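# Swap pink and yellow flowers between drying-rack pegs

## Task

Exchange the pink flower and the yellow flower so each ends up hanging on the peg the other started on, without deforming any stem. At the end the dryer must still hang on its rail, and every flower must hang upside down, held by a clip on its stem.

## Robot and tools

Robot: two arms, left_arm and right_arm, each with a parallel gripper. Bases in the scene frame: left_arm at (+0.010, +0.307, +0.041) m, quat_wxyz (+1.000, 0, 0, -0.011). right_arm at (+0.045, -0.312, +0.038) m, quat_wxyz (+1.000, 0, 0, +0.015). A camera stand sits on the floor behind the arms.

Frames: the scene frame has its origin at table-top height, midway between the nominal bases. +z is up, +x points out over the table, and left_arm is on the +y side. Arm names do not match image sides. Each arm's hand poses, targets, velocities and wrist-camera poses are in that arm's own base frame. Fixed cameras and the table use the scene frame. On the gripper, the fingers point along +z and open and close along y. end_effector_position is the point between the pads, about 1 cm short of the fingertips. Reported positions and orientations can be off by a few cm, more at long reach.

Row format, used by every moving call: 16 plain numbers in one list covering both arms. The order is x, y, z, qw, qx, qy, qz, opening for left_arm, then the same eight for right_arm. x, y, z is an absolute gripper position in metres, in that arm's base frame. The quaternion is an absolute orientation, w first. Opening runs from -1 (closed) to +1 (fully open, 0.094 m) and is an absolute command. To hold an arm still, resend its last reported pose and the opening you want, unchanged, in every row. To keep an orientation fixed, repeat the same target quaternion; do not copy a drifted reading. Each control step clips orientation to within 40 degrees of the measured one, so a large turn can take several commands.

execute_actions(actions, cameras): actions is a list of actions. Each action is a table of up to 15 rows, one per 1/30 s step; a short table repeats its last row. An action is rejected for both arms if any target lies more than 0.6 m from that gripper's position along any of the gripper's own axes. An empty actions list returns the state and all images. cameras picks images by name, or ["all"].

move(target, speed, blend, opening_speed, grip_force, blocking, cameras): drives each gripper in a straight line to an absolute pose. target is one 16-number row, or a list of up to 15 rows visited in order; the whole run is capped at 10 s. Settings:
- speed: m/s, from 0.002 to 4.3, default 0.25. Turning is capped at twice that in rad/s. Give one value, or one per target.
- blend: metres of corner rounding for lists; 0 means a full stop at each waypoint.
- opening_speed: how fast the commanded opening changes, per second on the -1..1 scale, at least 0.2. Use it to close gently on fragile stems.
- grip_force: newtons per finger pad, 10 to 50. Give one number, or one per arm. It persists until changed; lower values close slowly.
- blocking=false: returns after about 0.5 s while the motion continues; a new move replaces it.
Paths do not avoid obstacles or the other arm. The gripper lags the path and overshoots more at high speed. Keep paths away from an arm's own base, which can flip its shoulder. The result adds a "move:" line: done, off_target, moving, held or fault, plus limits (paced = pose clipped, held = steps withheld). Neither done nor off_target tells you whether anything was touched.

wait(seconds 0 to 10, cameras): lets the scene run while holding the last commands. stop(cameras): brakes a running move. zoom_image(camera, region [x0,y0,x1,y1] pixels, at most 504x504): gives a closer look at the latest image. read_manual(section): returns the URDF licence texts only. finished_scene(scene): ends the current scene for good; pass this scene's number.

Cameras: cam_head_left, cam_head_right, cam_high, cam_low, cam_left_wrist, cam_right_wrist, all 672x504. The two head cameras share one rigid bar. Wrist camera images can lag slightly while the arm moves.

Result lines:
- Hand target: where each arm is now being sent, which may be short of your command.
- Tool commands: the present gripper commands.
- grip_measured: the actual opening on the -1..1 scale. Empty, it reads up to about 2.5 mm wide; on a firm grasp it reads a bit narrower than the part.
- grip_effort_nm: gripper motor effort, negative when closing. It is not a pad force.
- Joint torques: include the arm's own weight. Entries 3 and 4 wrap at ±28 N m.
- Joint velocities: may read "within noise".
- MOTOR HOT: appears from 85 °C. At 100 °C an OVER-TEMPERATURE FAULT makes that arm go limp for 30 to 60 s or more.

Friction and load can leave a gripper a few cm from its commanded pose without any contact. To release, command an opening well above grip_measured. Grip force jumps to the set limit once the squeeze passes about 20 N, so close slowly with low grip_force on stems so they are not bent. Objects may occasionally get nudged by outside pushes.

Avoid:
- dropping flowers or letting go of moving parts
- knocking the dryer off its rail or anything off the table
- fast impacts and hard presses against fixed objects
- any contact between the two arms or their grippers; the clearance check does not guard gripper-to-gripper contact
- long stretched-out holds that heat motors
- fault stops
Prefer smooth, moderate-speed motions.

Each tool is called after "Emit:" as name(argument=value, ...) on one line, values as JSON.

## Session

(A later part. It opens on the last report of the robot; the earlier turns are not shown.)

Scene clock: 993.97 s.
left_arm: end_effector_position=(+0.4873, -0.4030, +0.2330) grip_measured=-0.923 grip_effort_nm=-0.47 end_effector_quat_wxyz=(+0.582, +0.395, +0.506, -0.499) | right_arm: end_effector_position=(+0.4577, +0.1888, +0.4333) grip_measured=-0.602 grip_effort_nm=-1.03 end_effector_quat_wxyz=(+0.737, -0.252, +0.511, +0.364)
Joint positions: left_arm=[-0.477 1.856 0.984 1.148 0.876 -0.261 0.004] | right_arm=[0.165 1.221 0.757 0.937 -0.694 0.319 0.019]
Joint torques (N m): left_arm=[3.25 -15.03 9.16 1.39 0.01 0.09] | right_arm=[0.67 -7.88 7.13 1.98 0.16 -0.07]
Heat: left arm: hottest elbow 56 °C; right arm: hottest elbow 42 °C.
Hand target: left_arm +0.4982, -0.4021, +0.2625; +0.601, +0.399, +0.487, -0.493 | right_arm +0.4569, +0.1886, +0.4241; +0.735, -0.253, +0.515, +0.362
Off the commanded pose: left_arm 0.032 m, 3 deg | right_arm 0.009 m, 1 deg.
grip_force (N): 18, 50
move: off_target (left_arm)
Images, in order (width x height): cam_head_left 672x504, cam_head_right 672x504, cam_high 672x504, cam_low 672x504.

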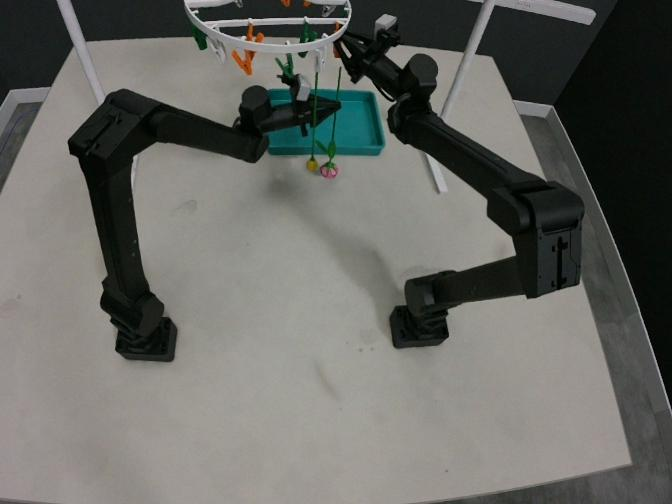

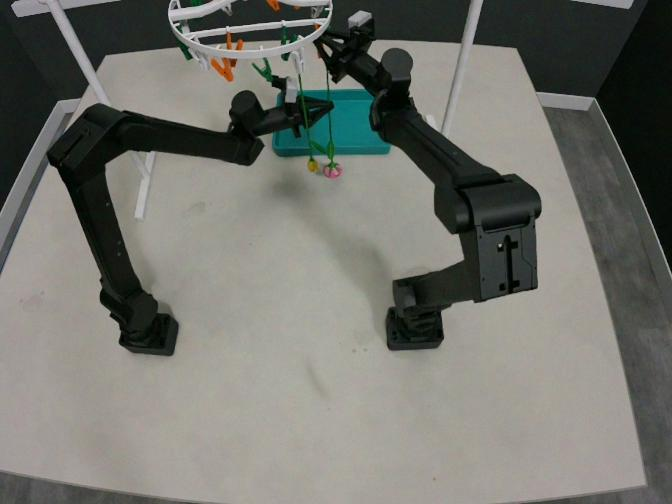

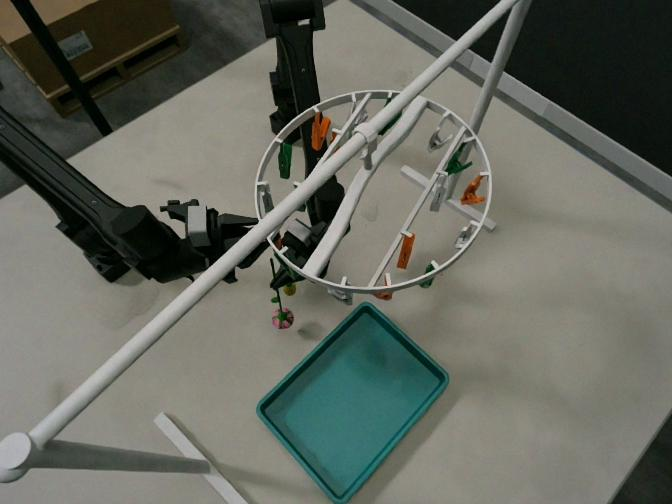

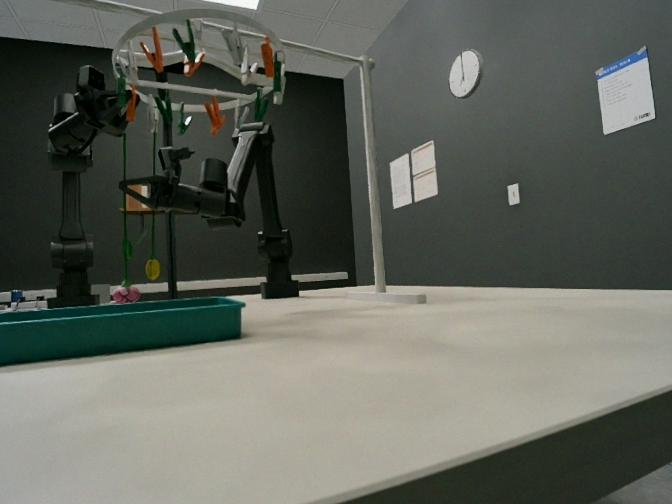

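Emit:
move(target=[0.5021, -0.3928, 0.2840, 0.6010, 0.3990, 0.4866, -0.4928, -1.0, 0.4570, 0.1885, 0.424, 0.7323, -0.2522, 0.5127, 0.3602, -0.85], speed=0.05, cameras=["cam_low", "cam_head_left", "cam_high", "cam_left_wrist"])

Emit:
zoom_image(camera="cam_low", region=[110, 85, 155, 140])

Emit:
zoom_image(camera="cam_high", region=[255, 225, 305, 275])

Emit:
zoom_image(camera="cam_head_left", region=[320, 15, 360, 80])

Scene clock: 1022.23 s.
left_arm: end_effector_position=(+0.4909, -0.3932, +0.2545) grip_measured=-0.923 grip_effort_nm=-0.47 end_effector_quat_wxyz=(+0.585, +0.397, +0.504, -0.496) | right_arm: end_effector_position=(+0.4577, +0.1888, +0.4333) grip_measured=-0.602 grip_effort_nm=-1.03 end_effector_quat_wxyz=(+0.737, -0.252, +0.511, +0.364)
Joint positions: left_arm=[-0.457 1.81 0.99 1.105 0.894 -0.261 0.004] | right_arm=[0.165 1.221 0.757 0.937 -0.694 0.319 0.019]
Joint torques (N m): left_arm=[3.25 -14.62 9.47 1.32 0.01 -0.04] | right_arm=[0.62 -7.94 7.15 1.95 0.15 -0.06]
Heat: left arm: hottest elbow 54 °C; right arm: hottest elbow 41 °C.
Hand target: left_arm +0.5008, -0.3920, +0.2839; +0.601, +0.399, +0.487, -0.493 | right_arm +0.4569, +0.1886, +0.4241; +0.735, -0.253, +0.515, +0.362
Off the commanded pose: left_arm 0.032 m, 3 deg | right_arm 0.009 m, 1 deg.
grip_force (N): 18, 50
move: off_target (left_arm)
camera_calibration:
cam_left_wrist: T_world_to_cam=[[-0.979686, -0.199173, 0.0233432, 0.396577], [-0.0728297, 0.244923, -0.966803, 0.415937], [0.186844, -0.948864, -0.254454, -0.30767], [0, 0, 0, 1]] pos_world=[0.476299, -0.314822, 0.314584]
Images, in order (width x height): cam_head_left 672x504, cam_high 672x504, cam_low 672x504, cam_left_wrist 672x504.

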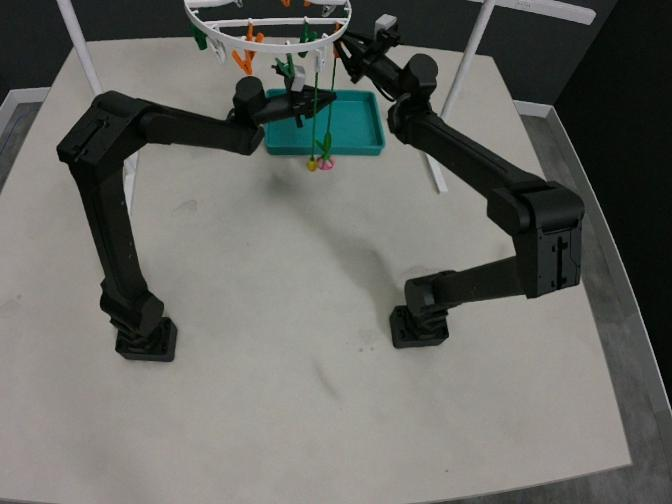

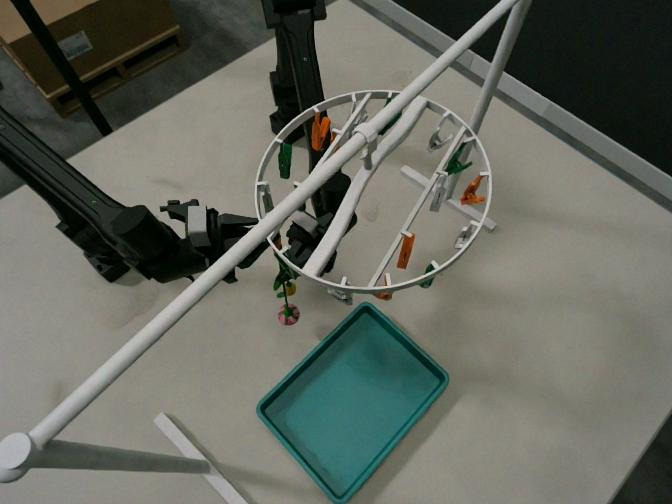

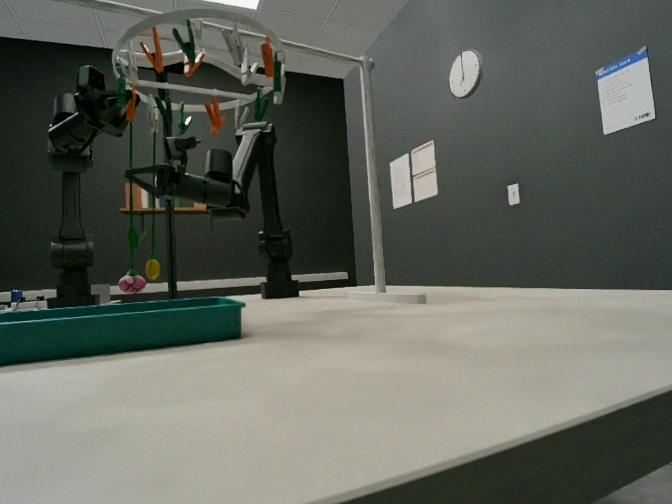

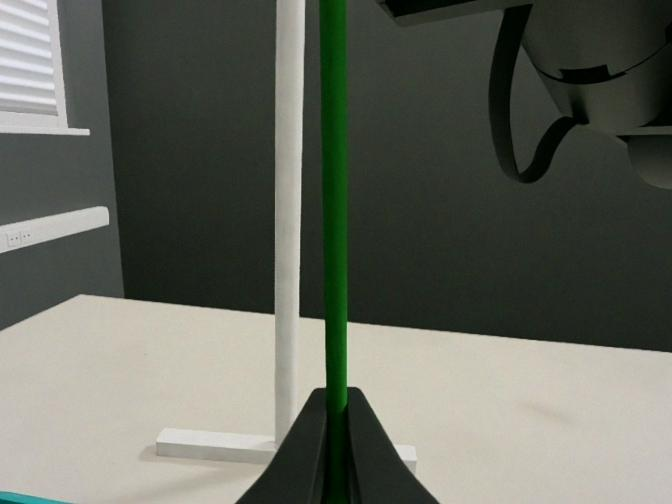

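Scaled by 9.164 from the camera's 672x504 image, which has a finer 960x720 frame.

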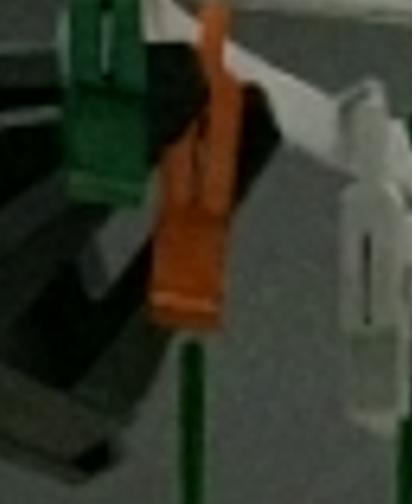

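Scaled by 10.080 from the camera's 672x504 image, which has a finer 960x720 frame.

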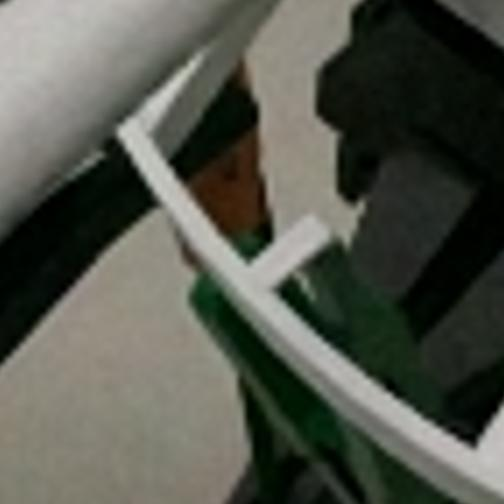

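Scaled by 7.754 from the camera's 672x504 image, which has a finer 960x720 frame.

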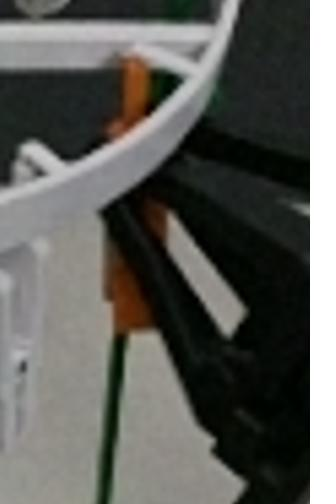

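Emit:
move(target=[0.4995, -0.3940, 0.2950, 0.6010, 0.3990, 0.4866, -0.4928, -1.0, 0.4570, 0.1885, 0.424, 0.7323, -0.2522, 0.5127, 0.3602, -0.85], speed=0.04, cameras=["cam_low", "cam_head_left", "cam_right_wrist"])

Emit:
zoom_image(camera="cam_low", region=[110, 85, 155, 140])

Emit:
zoom_image(camera="cam_head_left", region=[320, 15, 360, 80])

Scene clock: 1034.13 s.
left_arm: end_effector_position=(+0.4896, -0.3926, +0.2622) grip_measured=-0.923 grip_effort_nm=-0.47 end_effector_quat_wxyz=(+0.582, +0.397, +0.506, -0.497) | right_arm: end_effector_position=(+0.4576, +0.1888, +0.4335) grip_measured=-0.602 grip_effort_nm=-1.03 end_effector_quat_wxyz=(+0.737, -0.252, +0.511, +0.364)
Joint positions: left_arm=[-0.457 1.789 0.99 1.077 0.895 -0.261 0.004] | right_arm=[0.165 1.221 0.757 0.939 -0.694 0.319 0.019]
Joint torques (N m): left_arm=[2.9 -14.86 9.72 1.33 -0.13 -0.01] | right_arm=[0.56 -8.06 7.09 1.84 0.14 -0.08]
Heat: left arm: hottest elbow 54 °C; right arm: hottest elbow 41 °C.
Hand target: left_arm +0.4979, -0.3931, +0.2949; +0.601, +0.399, +0.486, -0.493 | right_arm +0.4569, +0.1886, +0.4241; +0.735, -0.253, +0.515, +0.362
Off the commanded pose: left_arm 0.034 m, 3 deg | right_arm 0.009 m, 1 deg.
grip_force (N): 18, 50
move: off_target (left_arm)
camera_calibration:
cam_right_wrist: T_world_to_cam=[[0.795478, -0.605915, 0.00906886, -0.254646], [-0.0348128, -0.0606347, -0.997553, 0.500137], [0.604982, 0.793215, -0.0693271, -0.307697], [0, 0, 0, 1]] pos_world=[0.406128, 0.120102, 0.479891]
Images, in order (width x height): cam_head_left 672x504, cam_low 672x504, cam_right_wrist 672x504.

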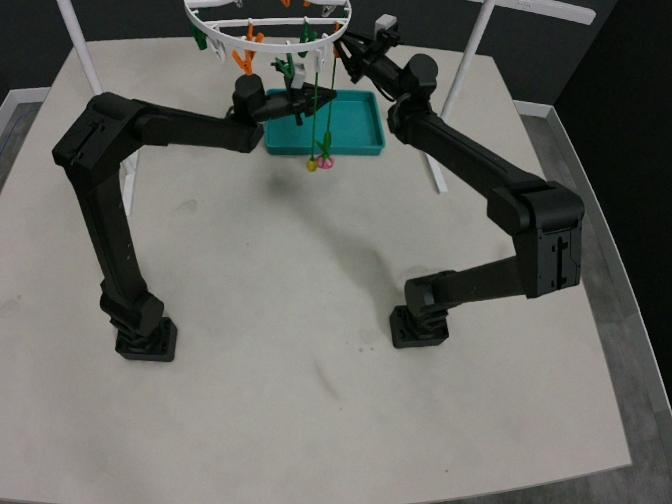

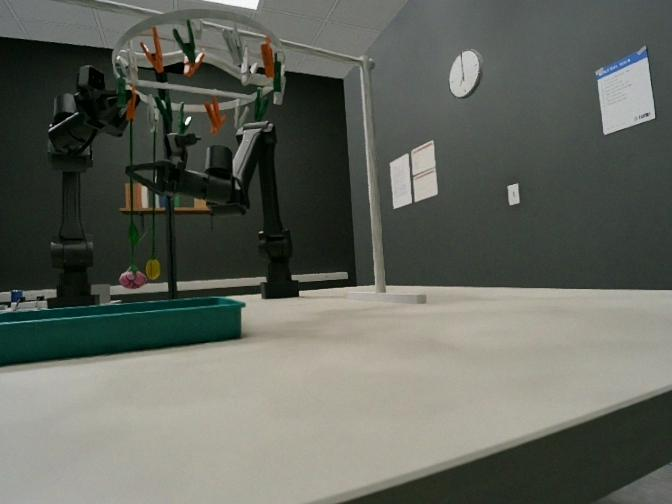

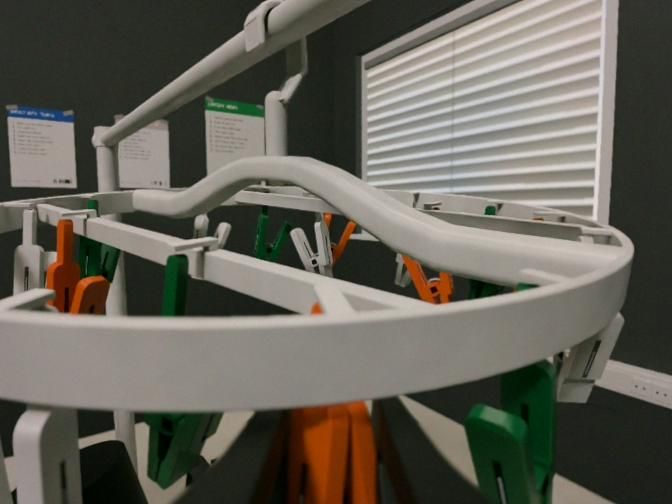

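Scaled by 9.164 from the camera's 672x504 image, which has a finer 960x720 frame.

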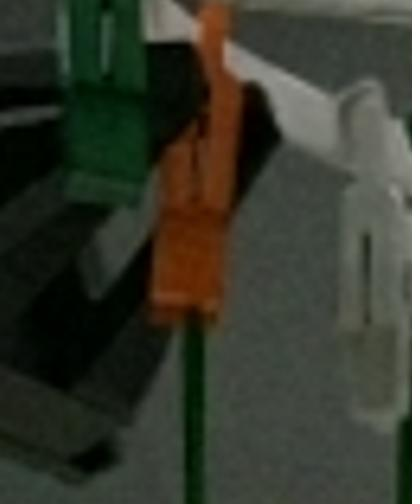

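Scaled by 7.754 from the camera's 672x504 image, which has a finer 960x720 frame.

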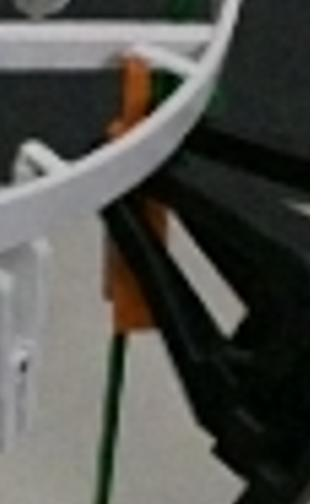

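Emit:
move(target=[0.4995, -0.3970, 0.3060, 0.6010, 0.3990, 0.4866, -0.4928, -1.0, 0.4570, 0.1885, 0.424, 0.7323, -0.2522, 0.5127, 0.3602, -0.85], speed=0.04, cameras=["cam_low", "cam_head_left", "cam_high"])

Emit:
zoom_image(camera="cam_low", region=[110, 85, 155, 140])

Emit:
zoom_image(camera="cam_head_left", region=[320, 15, 360, 80])

Emit:
zoom_image(camera="cam_high", region=[255, 225, 305, 275])

Scene clock: 1046.43 s.
left_arm: end_effector_position=(+0.4900, -0.3925, +0.2635) grip_measured=-0.923 grip_effort_nm=-0.47 end_effector_quat_wxyz=(+0.576, +0.394, +0.515, -0.498) | right_arm: end_effector_position=(+0.4574, +0.1887, +0.4339) grip_measured=-0.604 grip_effort_nm=-1.02 end_effector_quat_wxyz=(+0.737, -0.252, +0.510, +0.364)
Joint positions: left_arm=[-0.457 1.776 0.99 1.043 0.893 -0.261 0.004] | right_arm=[0.165 1.221 0.757 0.941 -0.694 0.319 0.019]
Joint torques (N m): left_arm=[2.73 -15.15 10.47 1.55 -0.24 0.01] | right_arm=[0.56 -8.18 7.09 1.84 0.15 -0.07]
Heat: left arm: hottest elbow 53 °C; right arm: hottest elbow 41 °C.
Hand target: left_arm +0.4971, -0.3955, +0.3058; +0.601, +0.399, +0.487, -0.493 | right_arm +0.4569, +0.1886, +0.4242; +0.735, -0.253, +0.515, +0.362
Off the commanded pose: left_arm 0.044 m, 4 deg | right_arm 0.010 m, 1 deg.
grip_force (N): 18, 50
move: off_target (left_arm)
Images, in order (width x height): cam_head_left 672x504, cam_high 672x504, cam_low 672x504.

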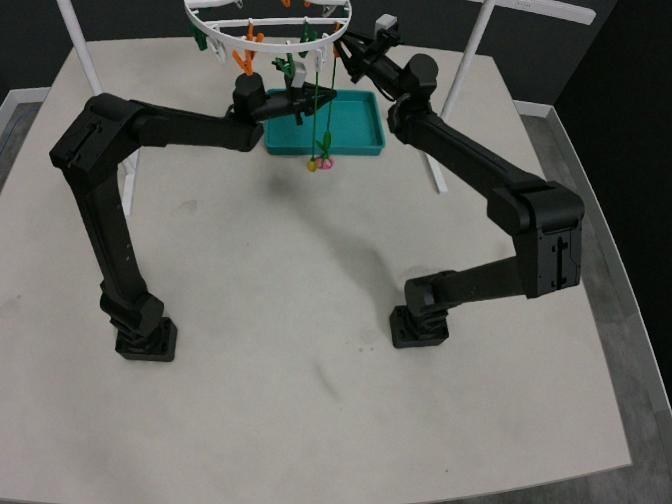

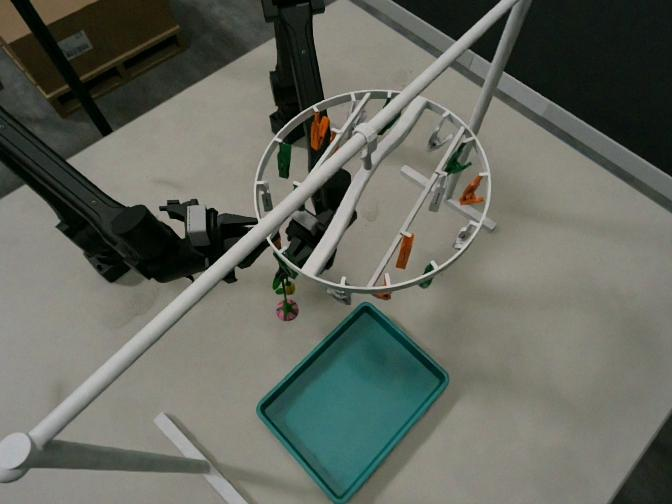

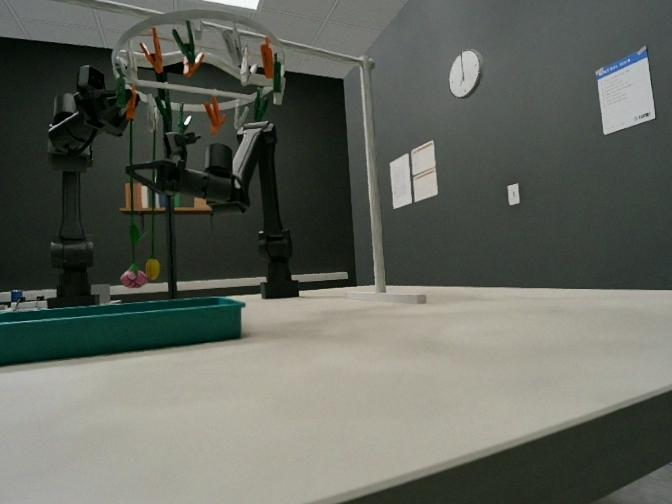

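Scaled by 9.164 from the camera's 672x504 image, which has a finer 960x720 frame.

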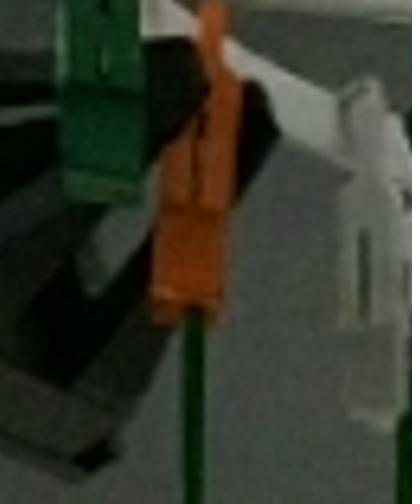

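Scaled by 7.754 from the camera's 672x504 image, which has a finer 960x720 frame.

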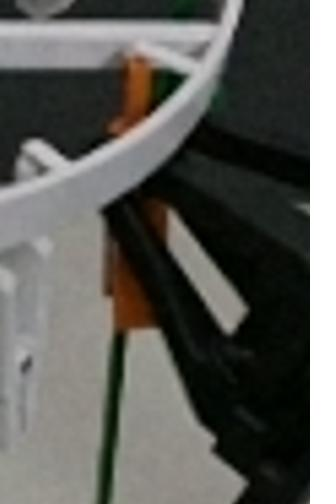

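Scaled by 10.080 from the camera's 672x504 image, which has a finer 960x720 frame.

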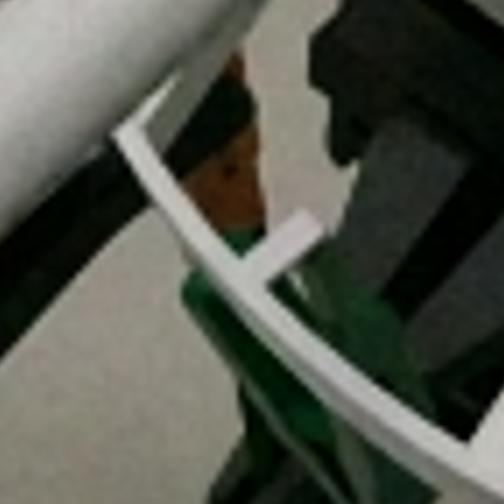

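Emit:
move(target=[0.4940, -0.4040, 0.2830, 0.6010, 0.3990, 0.4866, -0.4928, -1.0, 0.4570, 0.1885, 0.424, 0.7323, -0.2522, 0.5127, 0.3602, -0.85], speed=0.05, cameras=["cam_low", "cam_head_left", "cam_right_wrist"])

Emit:
zoom_image(camera="cam_low", region=[110, 85, 155, 140])

Emit:
zoom_image(camera="cam_head_left", region=[320, 15, 360, 80])

Emit:
zoom_image(camera="cam_right_wrist", region=[260, 380, 420, 504])

Scene clock: 1073.43 s.
left_arm: end_effector_position=(+0.4894, -0.3952, +0.2655) grip_measured=-0.923 grip_effort_nm=-0.47 end_effector_quat_wxyz=(+0.583, +0.392, +0.511, -0.496) | right_arm: end_effector_position=(+0.4566, +0.1885, +0.4354) grip_measured=-0.605 grip_effort_nm=-1.03 end_effector_quat_wxyz=(+0.739, -0.252, +0.508, +0.364)
Joint positions: left_arm=[-0.464 1.779 0.99 1.06 0.876 -0.261 0.004] | right_arm=[0.165 1.219 0.757 0.944 -0.693 0.319 0.019]
Joint torques (N m): left_arm=[1.85 -12.57 9.2 2.84 -0.24 0.12] | right_arm=[0.32 -7.77 7.12 1.66 0.13 -0.08]
Heat: left arm: hottest elbow 54 °C; right arm: hottest elbow 41 °C.
Hand target: left_arm +0.4931, -0.4034, +0.2828; +0.601, +0.399, +0.487, -0.493 | right_arm +0.4569, +0.1886, +0.4242; +0.735, -0.253, +0.515, +0.362
Off the commanded pose: left_arm 0.020 m, 4 deg | right_arm 0.011 m, 1 deg.
grip_force (N): 18, 50
move: off_target (left_arm, right_arm)
camera_calibration:
cam_right_wrist: T_world_to_cam=[[0.794998, -0.606457, 0.013722, -0.255786], [-0.0278042, -0.0590265, -0.997869, 0.498602], [0.605975, 0.792922, -0.063788, -0.309605], [0, 0, 0, 1]] pos_world=[0.404826, 0.1198, 0.4813]
Images, in order (width x height): cam_head_left 672x504, cam_low 672x504, cam_right_wrist 672x504.

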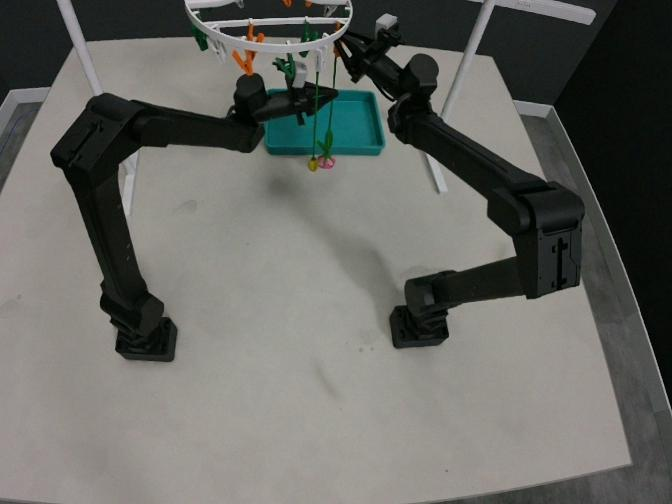

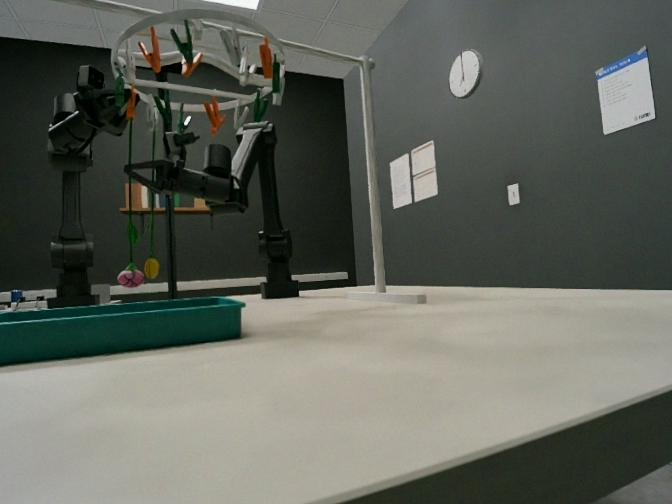

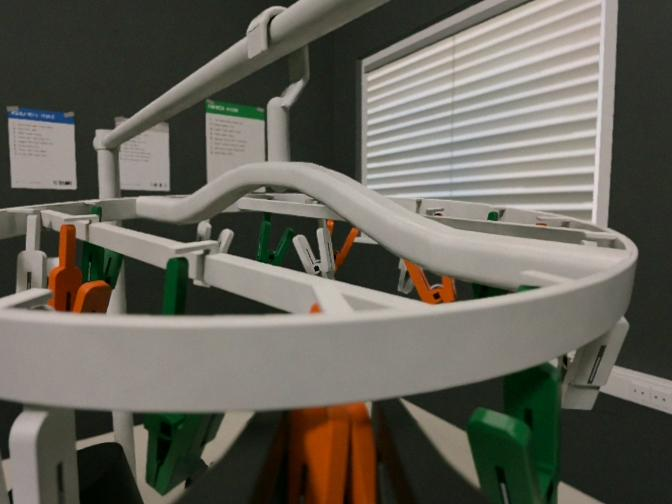

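Scaled by 9.164 from the camera's 672x504 image, which has a finer 960x720 frame.

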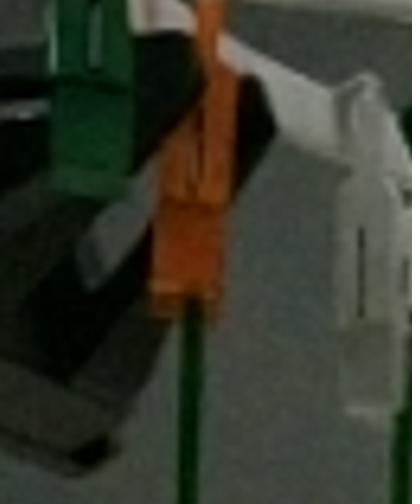

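Scaled by 7.754 from the camera's 672x504 image, which has a finer 960x720 frame.

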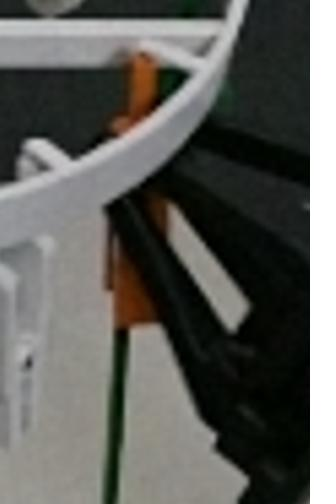

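Scaled by 3.150 from the camera's 672x504 image, which has a finer 960x720 frame.

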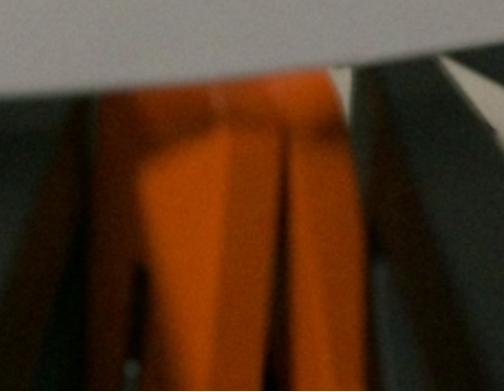

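Emit:
move(target=[[0.4940, -0.4040, 0.2830, 0.6010, 0.3990, 0.4866, -0.4928, -1.0, 0.4570, 0.1885, 0.424, 0.7323, -0.2522, 0.5127, 0.3602, 0.2], [0.4940, -0.4040, 0.2830, 0.6010, 0.3990, 0.4866, -0.4928, -1.0, 0.416, 0.136, 0.412, 0.7323, -0.2522, 0.5127, 0.3602, 0.2]], speed=0.1, opening_speed=0.8, cameras=["cam_right_wrist", "cam_low"])

Emit:
zoom_image(camera="cam_right_wrist", region=[250, 250, 450, 450])

Scene clock: 1131.80 s.
left_arm: end_effector_position=(+0.4893, -0.3950, +0.2668) grip_measured=-0.923 grip_effort_nm=-0.47 end_effector_quat_wxyz=(+0.586, +0.392, +0.508, -0.495) | right_arm: end_effector_position=(+0.4187, +0.1400, +0.4149) grip_measured=+0.199 grip_effort_nm=0.08 end_effector_quat_wxyz=(+0.736, -0.258, +0.513, +0.359)
Joint positions: left_arm=[-0.464 1.779 0.99 1.068 0.875 -0.261 0.004] | right_arm=[0.032 1.125 0.627 1.018 -0.818 0.383 0.056]
Joint torques (N m): left_arm=[1.85 -12.51 9.21 2.51 -0.19 0.12] | right_arm=[-0.26 -6.48 7.13 2.07 0.16 0.18]
Heat: left arm: hottest elbow 54 °C; right arm: hottest elbow 41 °C.
Hand target: left_arm +0.4932, -0.4034, +0.2830; +0.601, +0.399, +0.487, -0.493 | right_arm +0.4161, +0.1360, +0.4122; +0.735, -0.253, +0.515, +0.361
Off the commanded pose: left_arm 0.019 m, 3 deg | right_arm 0.006 m, 1 deg.
grip_force (N): 18, 50
move: off_target (left_arm)
camera_calibration:
cam_right_wrist: T_world_to_cam=[[0.794314, -0.607092, 0.0224527, -0.258079], [-0.0317271, -0.078363, -0.99642, 0.477946], [0.606678, 0.790758, -0.0815062, -0.242083], [0, 0, 0, 1]] pos_world=[0.367027, 0.0722045, 0.462299]
Images, in order (width x height): cam_low 672x504, cam_right_wrist 672x504.

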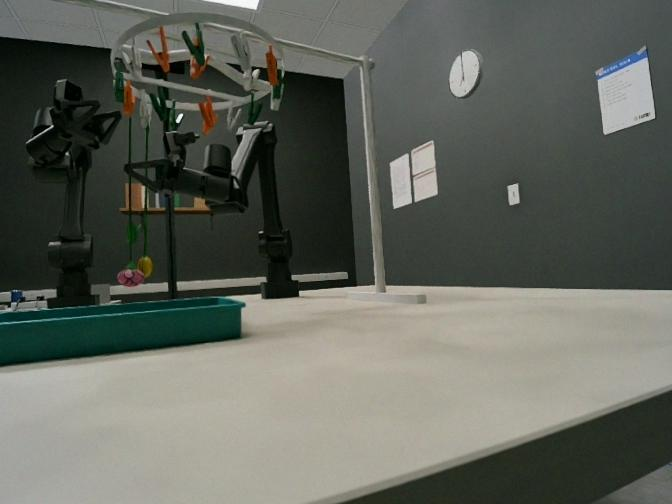

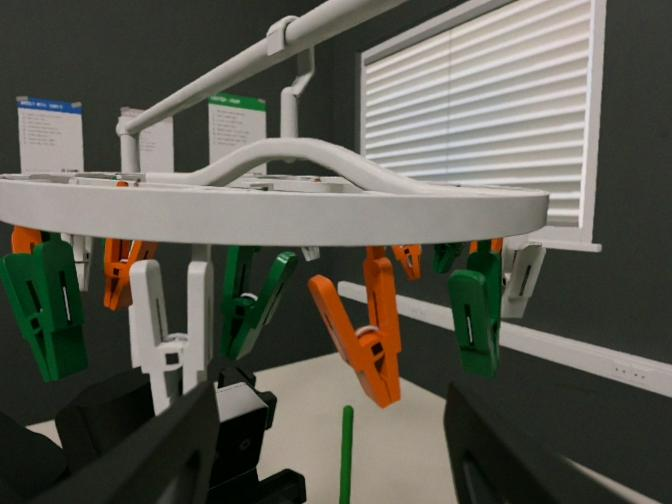

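Scaled by 2.520 from the camera's 672x504 image, which has a finer 960x720 frame.

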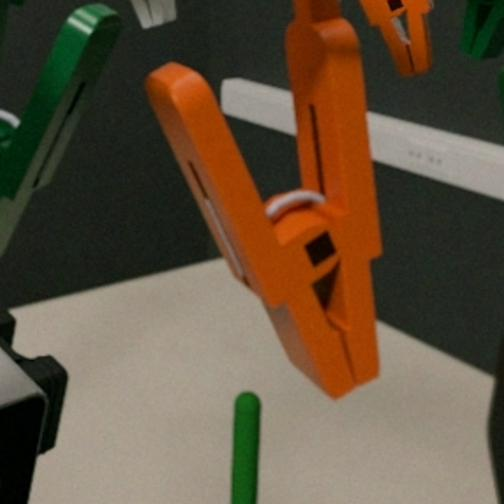

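Emit:
move(target=[0.4940, -0.4040, 0.2830, 0.6010, 0.3990, 0.4866, -0.4928, -1.0, 0.384, 0.160, 0.412, 0.7323, -0.2522, 0.5127, 0.3602, 0.2], speed=0.15, cameras=["cam_right_wrist"])

Emit:
zoom_image(camera="cam_right_wrist", region=[330, 250, 530, 450])

Scene clock: 1158.43 s.
left_arm: end_effector_position=(+0.4893, -0.3950, +0.2668) grip_measured=-0.923 grip_effort_nm=-0.47 end_effector_quat_wxyz=(+0.586, +0.392, +0.508, -0.495) | right_arm: end_effector_position=(+0.3866, +0.1565, +0.4188) grip_measured=+0.199 grip_effort_nm=0.08 end_effector_quat_wxyz=(+0.738, -0.250, +0.511, +0.363)
Joint positions: left_arm=[-0.464 1.779 0.99 1.068 0.875 -0.261 0.004] | right_arm=[0.098 1.013 0.564 0.952 -0.747 0.36 0.056]
Joint torques (N m): left_arm=[1.85 -12.45 9.22 2.52 -0.19 0.12] | right_arm=[1.32 -4.84 7.39 1.21 0.28 -0.11]
Heat: left arm: hottest elbow 54 °C; right arm: hottest elbow 40 °C.
Hand target: left_arm +0.4932, -0.4034, +0.2830; +0.601, +0.399, +0.487, -0.493 | right_arm +0.3840, +0.1600, +0.4121; +0.735, -0.253, +0.514, +0.362
Off the commanded pose: left_arm 0.019 m, 3 deg | right_arm 0.008 m, 1 deg.
grip_force (N): 18, 50
move: off_target (left_arm)
camera_calibration:
cam_right_wrist: T_world_to_cam=[[0.792375, -0.609985, 0.00779149, -0.215256], [-0.0350837, -0.0583176, -0.997681, 0.480791], [0.609025, 0.790264, -0.0676099, -0.242019], [0, 0, 0, 1]] pos_world=[0.334827, 0.0879942, 0.46499]
Images, in order (width x height): cam_right_wrist 672x504.

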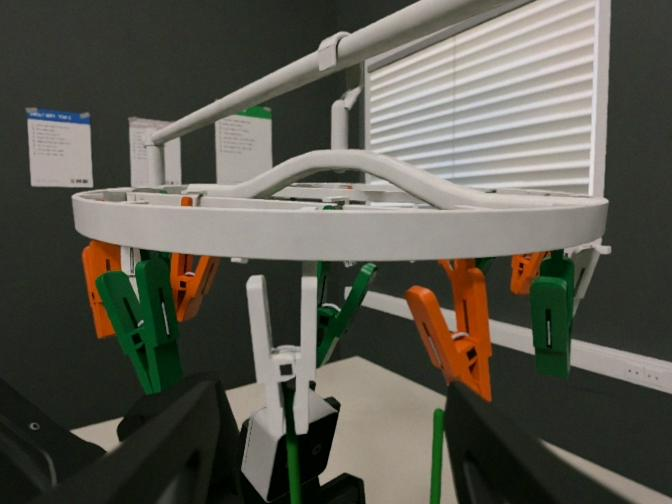

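Scaled by 2.520 from the camera's 672x504 image, which has a finer 960x720 frame.

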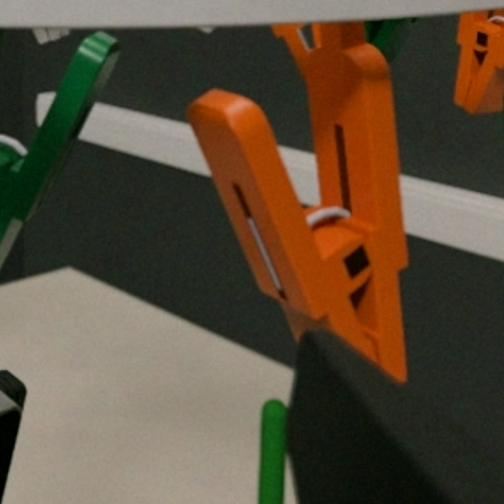

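Emit:
move(target=[0.4940, -0.4040, 0.2620, 0.6010, 0.3990, 0.4866, -0.4928, -1.0, 0.4445, 0.137, 0.462, 0.6889, -0.3103, 0.4824, 0.4432, 0.2], speed=0.12, cameras=["cam_right_wrist"])

Emit:
zoom_image(camera="cam_right_wrist", region=[220, 290, 460, 504])

Scene clock: 1185.27 s.
left_arm: end_effector_position=(+0.4906, -0.3959, +0.2567) grip_measured=-0.923 grip_effort_nm=-0.47 end_effector_quat_wxyz=(+0.592, +0.394, +0.501, -0.494) | right_arm: end_effector_position=(+0.4357, +0.1402, +0.4414) grip_measured=+0.199 grip_effort_nm=0.08 end_effector_quat_wxyz=(+0.679, -0.304, +0.496, +0.448)
Joint positions: left_arm=[-0.465 1.812 0.99 1.121 0.875 -0.261 0.004] | right_arm=[-0.023 1.256 0.782 1.176 -1.046 0.665 0.056]
Joint torques (N m): left_arm=[1.85 -11.93 8.25 2.5 -0.2 0.12] | right_arm=[-0.03 -7.24 11.89 1.68 0.31 0.2]
Heat: left arm: hottest elbow 54 °C; right arm: hottest elbow 39 °C.
Hand target: left_arm +0.4936, -0.4038, +0.2619; +0.601, +0.399, +0.487, -0.493 | right_arm +0.4433, +0.1368, +0.4615; +0.689, -0.310, +0.483, +0.443
Off the commanded pose: left_arm 0.010 m, 2 deg | right_arm 0.023 m, 2 deg.
grip_force (N): 18, 50
move: off_target (right_arm)
camera_calibration:
cam_right_wrist: T_world_to_cam=[[0.910643, -0.412654, -0.0211148, -0.330748], [-0.0599427, -0.0813751, -0.994879, 0.516952], [0.408822, 0.907246, -0.0988393, -0.172858], [0, 0, 0, 1]] pos_world=[0.402849, 0.0624076, 0.490236]
Images, in order (width x height): cam_right_wrist 672x504.

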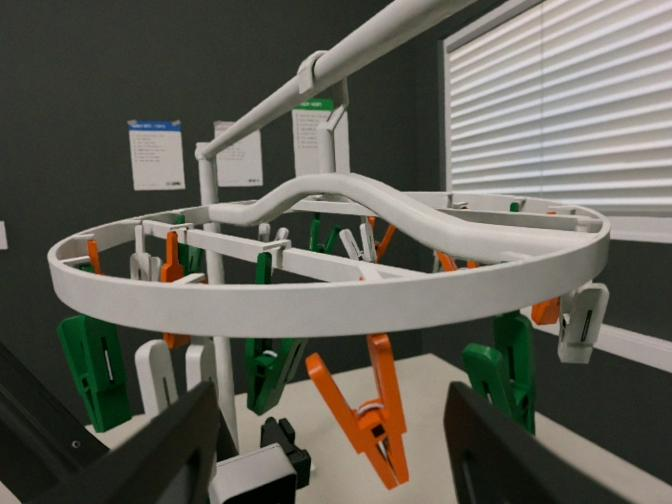

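Scaled by 2.100 from the camera's 672x504 image, which has a finer 960x720 frame.

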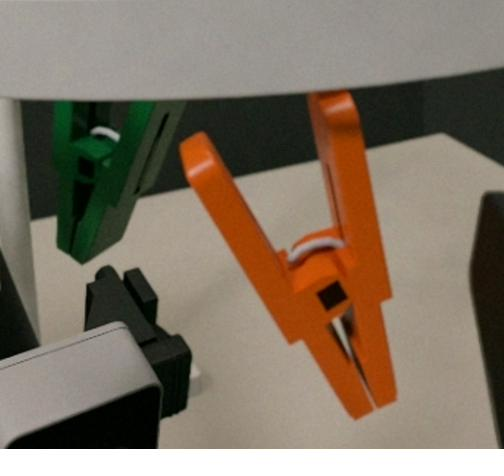

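Emit:
move(target=[0.4940, -0.4040, 0.2620, 0.6010, 0.3990, 0.4866, -0.4928, -1.0, 0.4644, 0.1587, 0.458, 0.6889, -0.3103, 0.4824, 0.4432, 0.2], speed=0.08, cameras=["cam_right_wrist"])

Scene clock: 1192.93 s.
left_arm: end_effector_position=(+0.4906, -0.3959, +0.2567) grip_measured=-0.923 grip_effort_nm=-0.47 end_effector_quat_wxyz=(+0.592, +0.394, +0.501, -0.494) | right_arm: end_effector_position=(+0.4558, +0.1543, +0.4388) grip_measured=+0.199 grip_effort_nm=0.08 end_effector_quat_wxyz=(+0.679, -0.297, +0.497, +0.451)
Joint positions: left_arm=[-0.465 1.812 0.99 1.121 0.875 -0.261 0.004] | right_arm=[0.017 1.306 0.822 1.146 -1.008 0.631 0.056]
Joint torques (N m): left_arm=[1.85 -11.99 8.25 2.48 -0.2 0.12] | right_arm=[1.26 -8.64 11.93 0.87 0.42 -0.11]
Heat: left arm: hottest elbow 54 °C; right arm: hottest elbow 40 °C.
Hand target: left_arm +0.4936, -0.4038, +0.2619; +0.601, +0.399, +0.487, -0.493 | right_arm +0.4631, +0.1582, +0.4576; +0.689, -0.310, +0.482, +0.443
Off the commanded pose: left_arm 0.010 m, 2 deg | right_arm 0.021 m, 3 deg.
grip_force (N): 18, 50
move: off_target (right_arm)
camera_calibration:
cam_right_wrist: T_world_to_cam=[[0.909678, -0.413811, -0.0353175, -0.336418], [-0.0706437, -0.070374, -0.995016, 0.519958], [0.409263, 0.907639, -0.0932508, -0.196912], [0, 0, 0, 1]] pos_world=[0.423352, 0.0761029, 0.487123]
Images, in order (width x height): cam_right_wrist 672x504.

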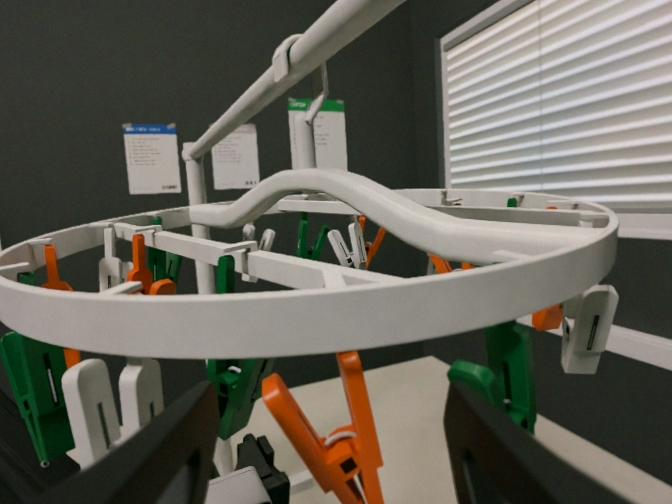

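Emit:
move(target=[0.4940, -0.4040, 0.2620, 0.6010, 0.3990, 0.4866, -0.4928, -1.0, 0.4755, 0.1876, 0.451, 0.6889, -0.3103, 0.4824, 0.4432, 0.2], speed=0.06, cameras=["cam_right_wrist"])

Scene clock: 1198.70 s.
left_arm: end_effector_position=(+0.4906, -0.3959, +0.2567) grip_measured=-0.923 grip_effort_nm=-0.48 end_effector_quat_wxyz=(+0.592, +0.394, +0.501, -0.494) | right_arm: end_effector_position=(+0.4665, +0.1823, +0.4320) grip_measured=+0.199 grip_effort_nm=0.07 end_effector_quat_wxyz=(+0.679, -0.298, +0.498, +0.451)
Joint positions: left_arm=[-0.465 1.812 0.99 1.121 0.875 -0.261 0.004] | right_arm=[0.086 1.335 0.841 1.093 -0.952 0.554 0.056]
Joint torques (N m): left_arm=[1.85 -11.99 8.25 2.48 -0.2 0.12] | right_arm=[1.14 -9.11 11.96 0.99 0.39 -0.14]
Heat: left arm: hottest elbow 54 °C; right arm: hottest elbow 41 °C.
Hand target: left_arm +0.4936, -0.4038, +0.2619; +0.601, +0.399, +0.487, -0.493 | right_arm +0.4743, +0.1870, +0.4505; +0.689, -0.310, +0.482, +0.443
Off the commanded pose: left_arm 0.010 m, 2 deg | right_arm 0.022 m, 3 deg.
grip_force (N): 18, 50
move: off_target (right_arm)
camera_calibration:
cam_right_wrist: T_world_to_cam=[[0.909605, -0.414104, -0.0337304, -0.335369], [-0.0698506, -0.0723904, -0.994927, 0.515842], [0.409561, 0.907347, -0.0947721, -0.226747], [0, 0, 0, 1]] pos_world=[0.433952, 0.104203, 0.480424]
Images, in order (width x height): cam_right_wrist 672x504.

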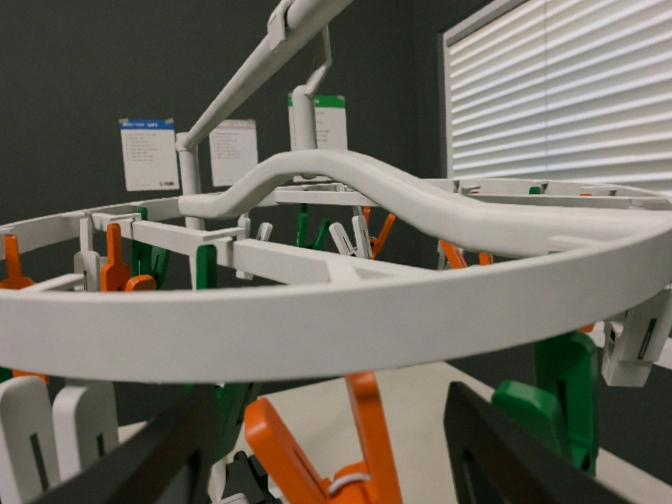

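Emit:
move(target=[0.4940, -0.4040, 0.2620, 0.6010, 0.3990, 0.4866, -0.4928, -1.0, 0.4755, 0.1876, 0.451, 0.6889, -0.3103, 0.4824, 0.4432, -0.85], speed=0.06, opening_speed=0.5, cameras=["cam_right_wrist", "cam_low", "cam_head_left"])

Emit:
zoom_image(camera="cam_right_wrist", region=[240, 350, 440, 504])

Emit:
zoom_image(camera="cam_low", region=[100, 80, 160, 150])

Emit:
zoom_image(camera="cam_head_left", region=[310, 10, 370, 90])

Scene clock: 1204.33 s.
left_arm: end_effector_position=(+0.4906, -0.3959, +0.2567) grip_measured=-0.923 grip_effort_nm=-0.47 end_effector_quat_wxyz=(+0.592, +0.394, +0.501, -0.494) | right_arm: end_effector_position=(+0.4667, +0.1823, +0.4318) grip_measured=-0.678 grip_effort_nm=-0.96 end_effector_quat_wxyz=(+0.679, -0.298, +0.498, +0.450)
Joint positions: left_arm=[-0.465 1.812 0.99 1.121 0.875 -0.261 0.004] | right_arm=[0.086 1.335 0.841 1.092 -0.952 0.553 0.015]
Joint torques (N m): left_arm=[1.85 -11.99 8.24 2.5 -0.2 0.12] | right_arm=[1.38 -9.05 11.96 1.01 0.35 -0.13]
Heat: left arm: hottest elbow 54 °C; right arm: hottest elbow 43 °C.
Hand target: left_arm +0.4936, -0.4038, +0.2619; +0.601, +0.399, +0.487, -0.493 | right_arm +0.4743, +0.1871, +0.4505; +0.689, -0.310, +0.482, +0.443
Off the commanded pose: left_arm 0.010 m, 2 deg | right_arm 0.022 m, 3 deg.
grip_force (N): 18, 50
move: off_target (right_arm)
camera_calibration:
cam_right_wrist: T_world_to_cam=[[0.909291, -0.414822, -0.0333538, -0.335433], [-0.0697339, -0.0728618, -0.994901, 0.515735], [0.410276, 0.906981, -0.0951797, -0.226873], [0, 0, 0, 1]] pos_world=[0.434052, 0.104202, 0.480324]
Images, in order (width x height): cam_head_left 672x504, cam_low 672x504, cam_right_wrist 672x504.

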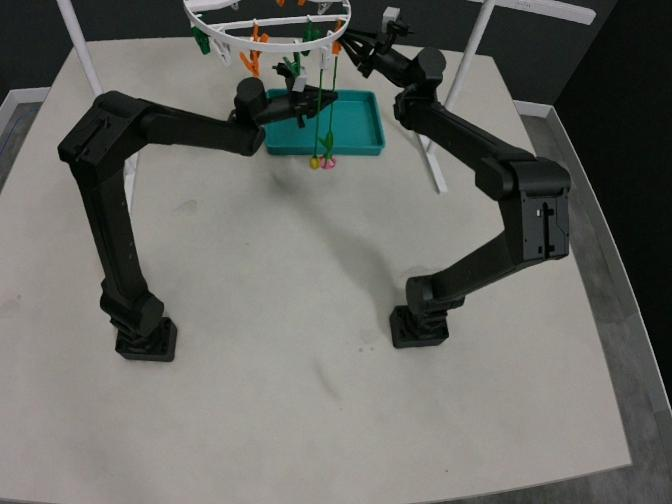

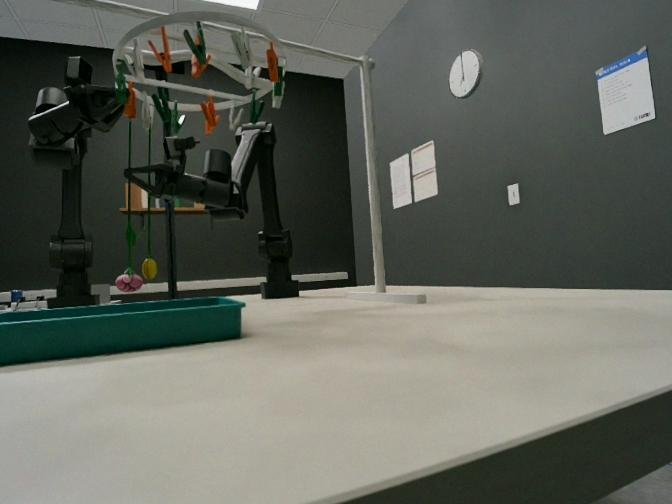

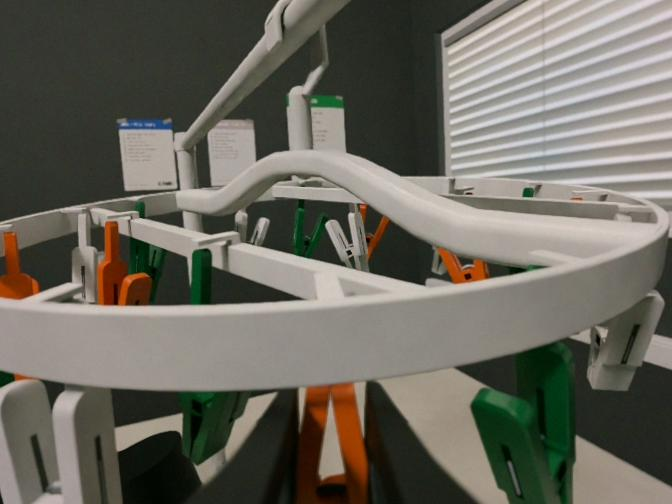

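Scaled by 2.520 from the camera's 672x504 image, which has a finer 960x720 frame.

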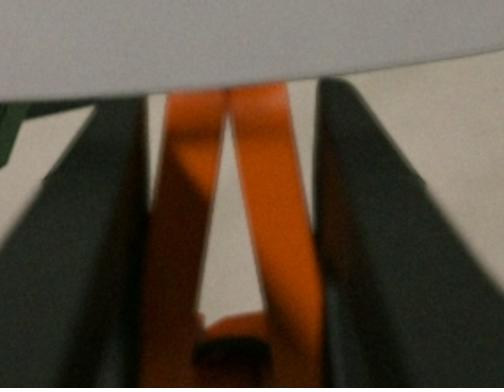

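Scaled by 7.200 from the camera's 672x504 image, which has a finer 960x720 frame.

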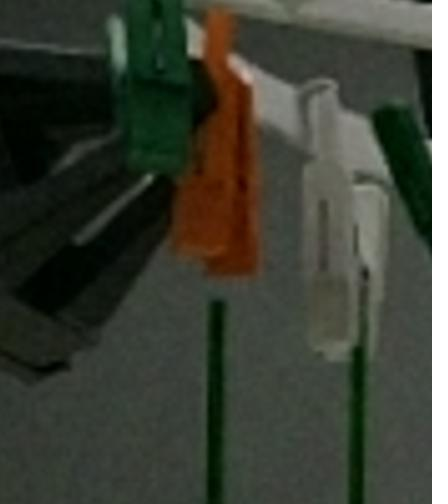

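Scaled by 6.300 from the camera's 672x504 image, which has a finer 960x720 frame.

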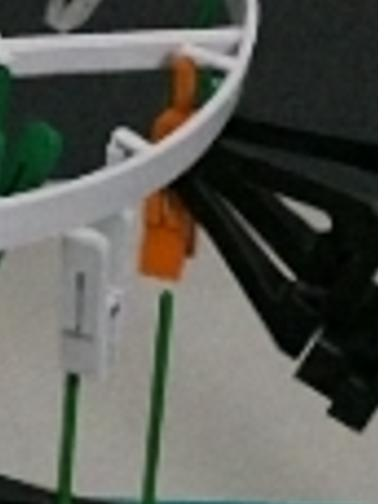

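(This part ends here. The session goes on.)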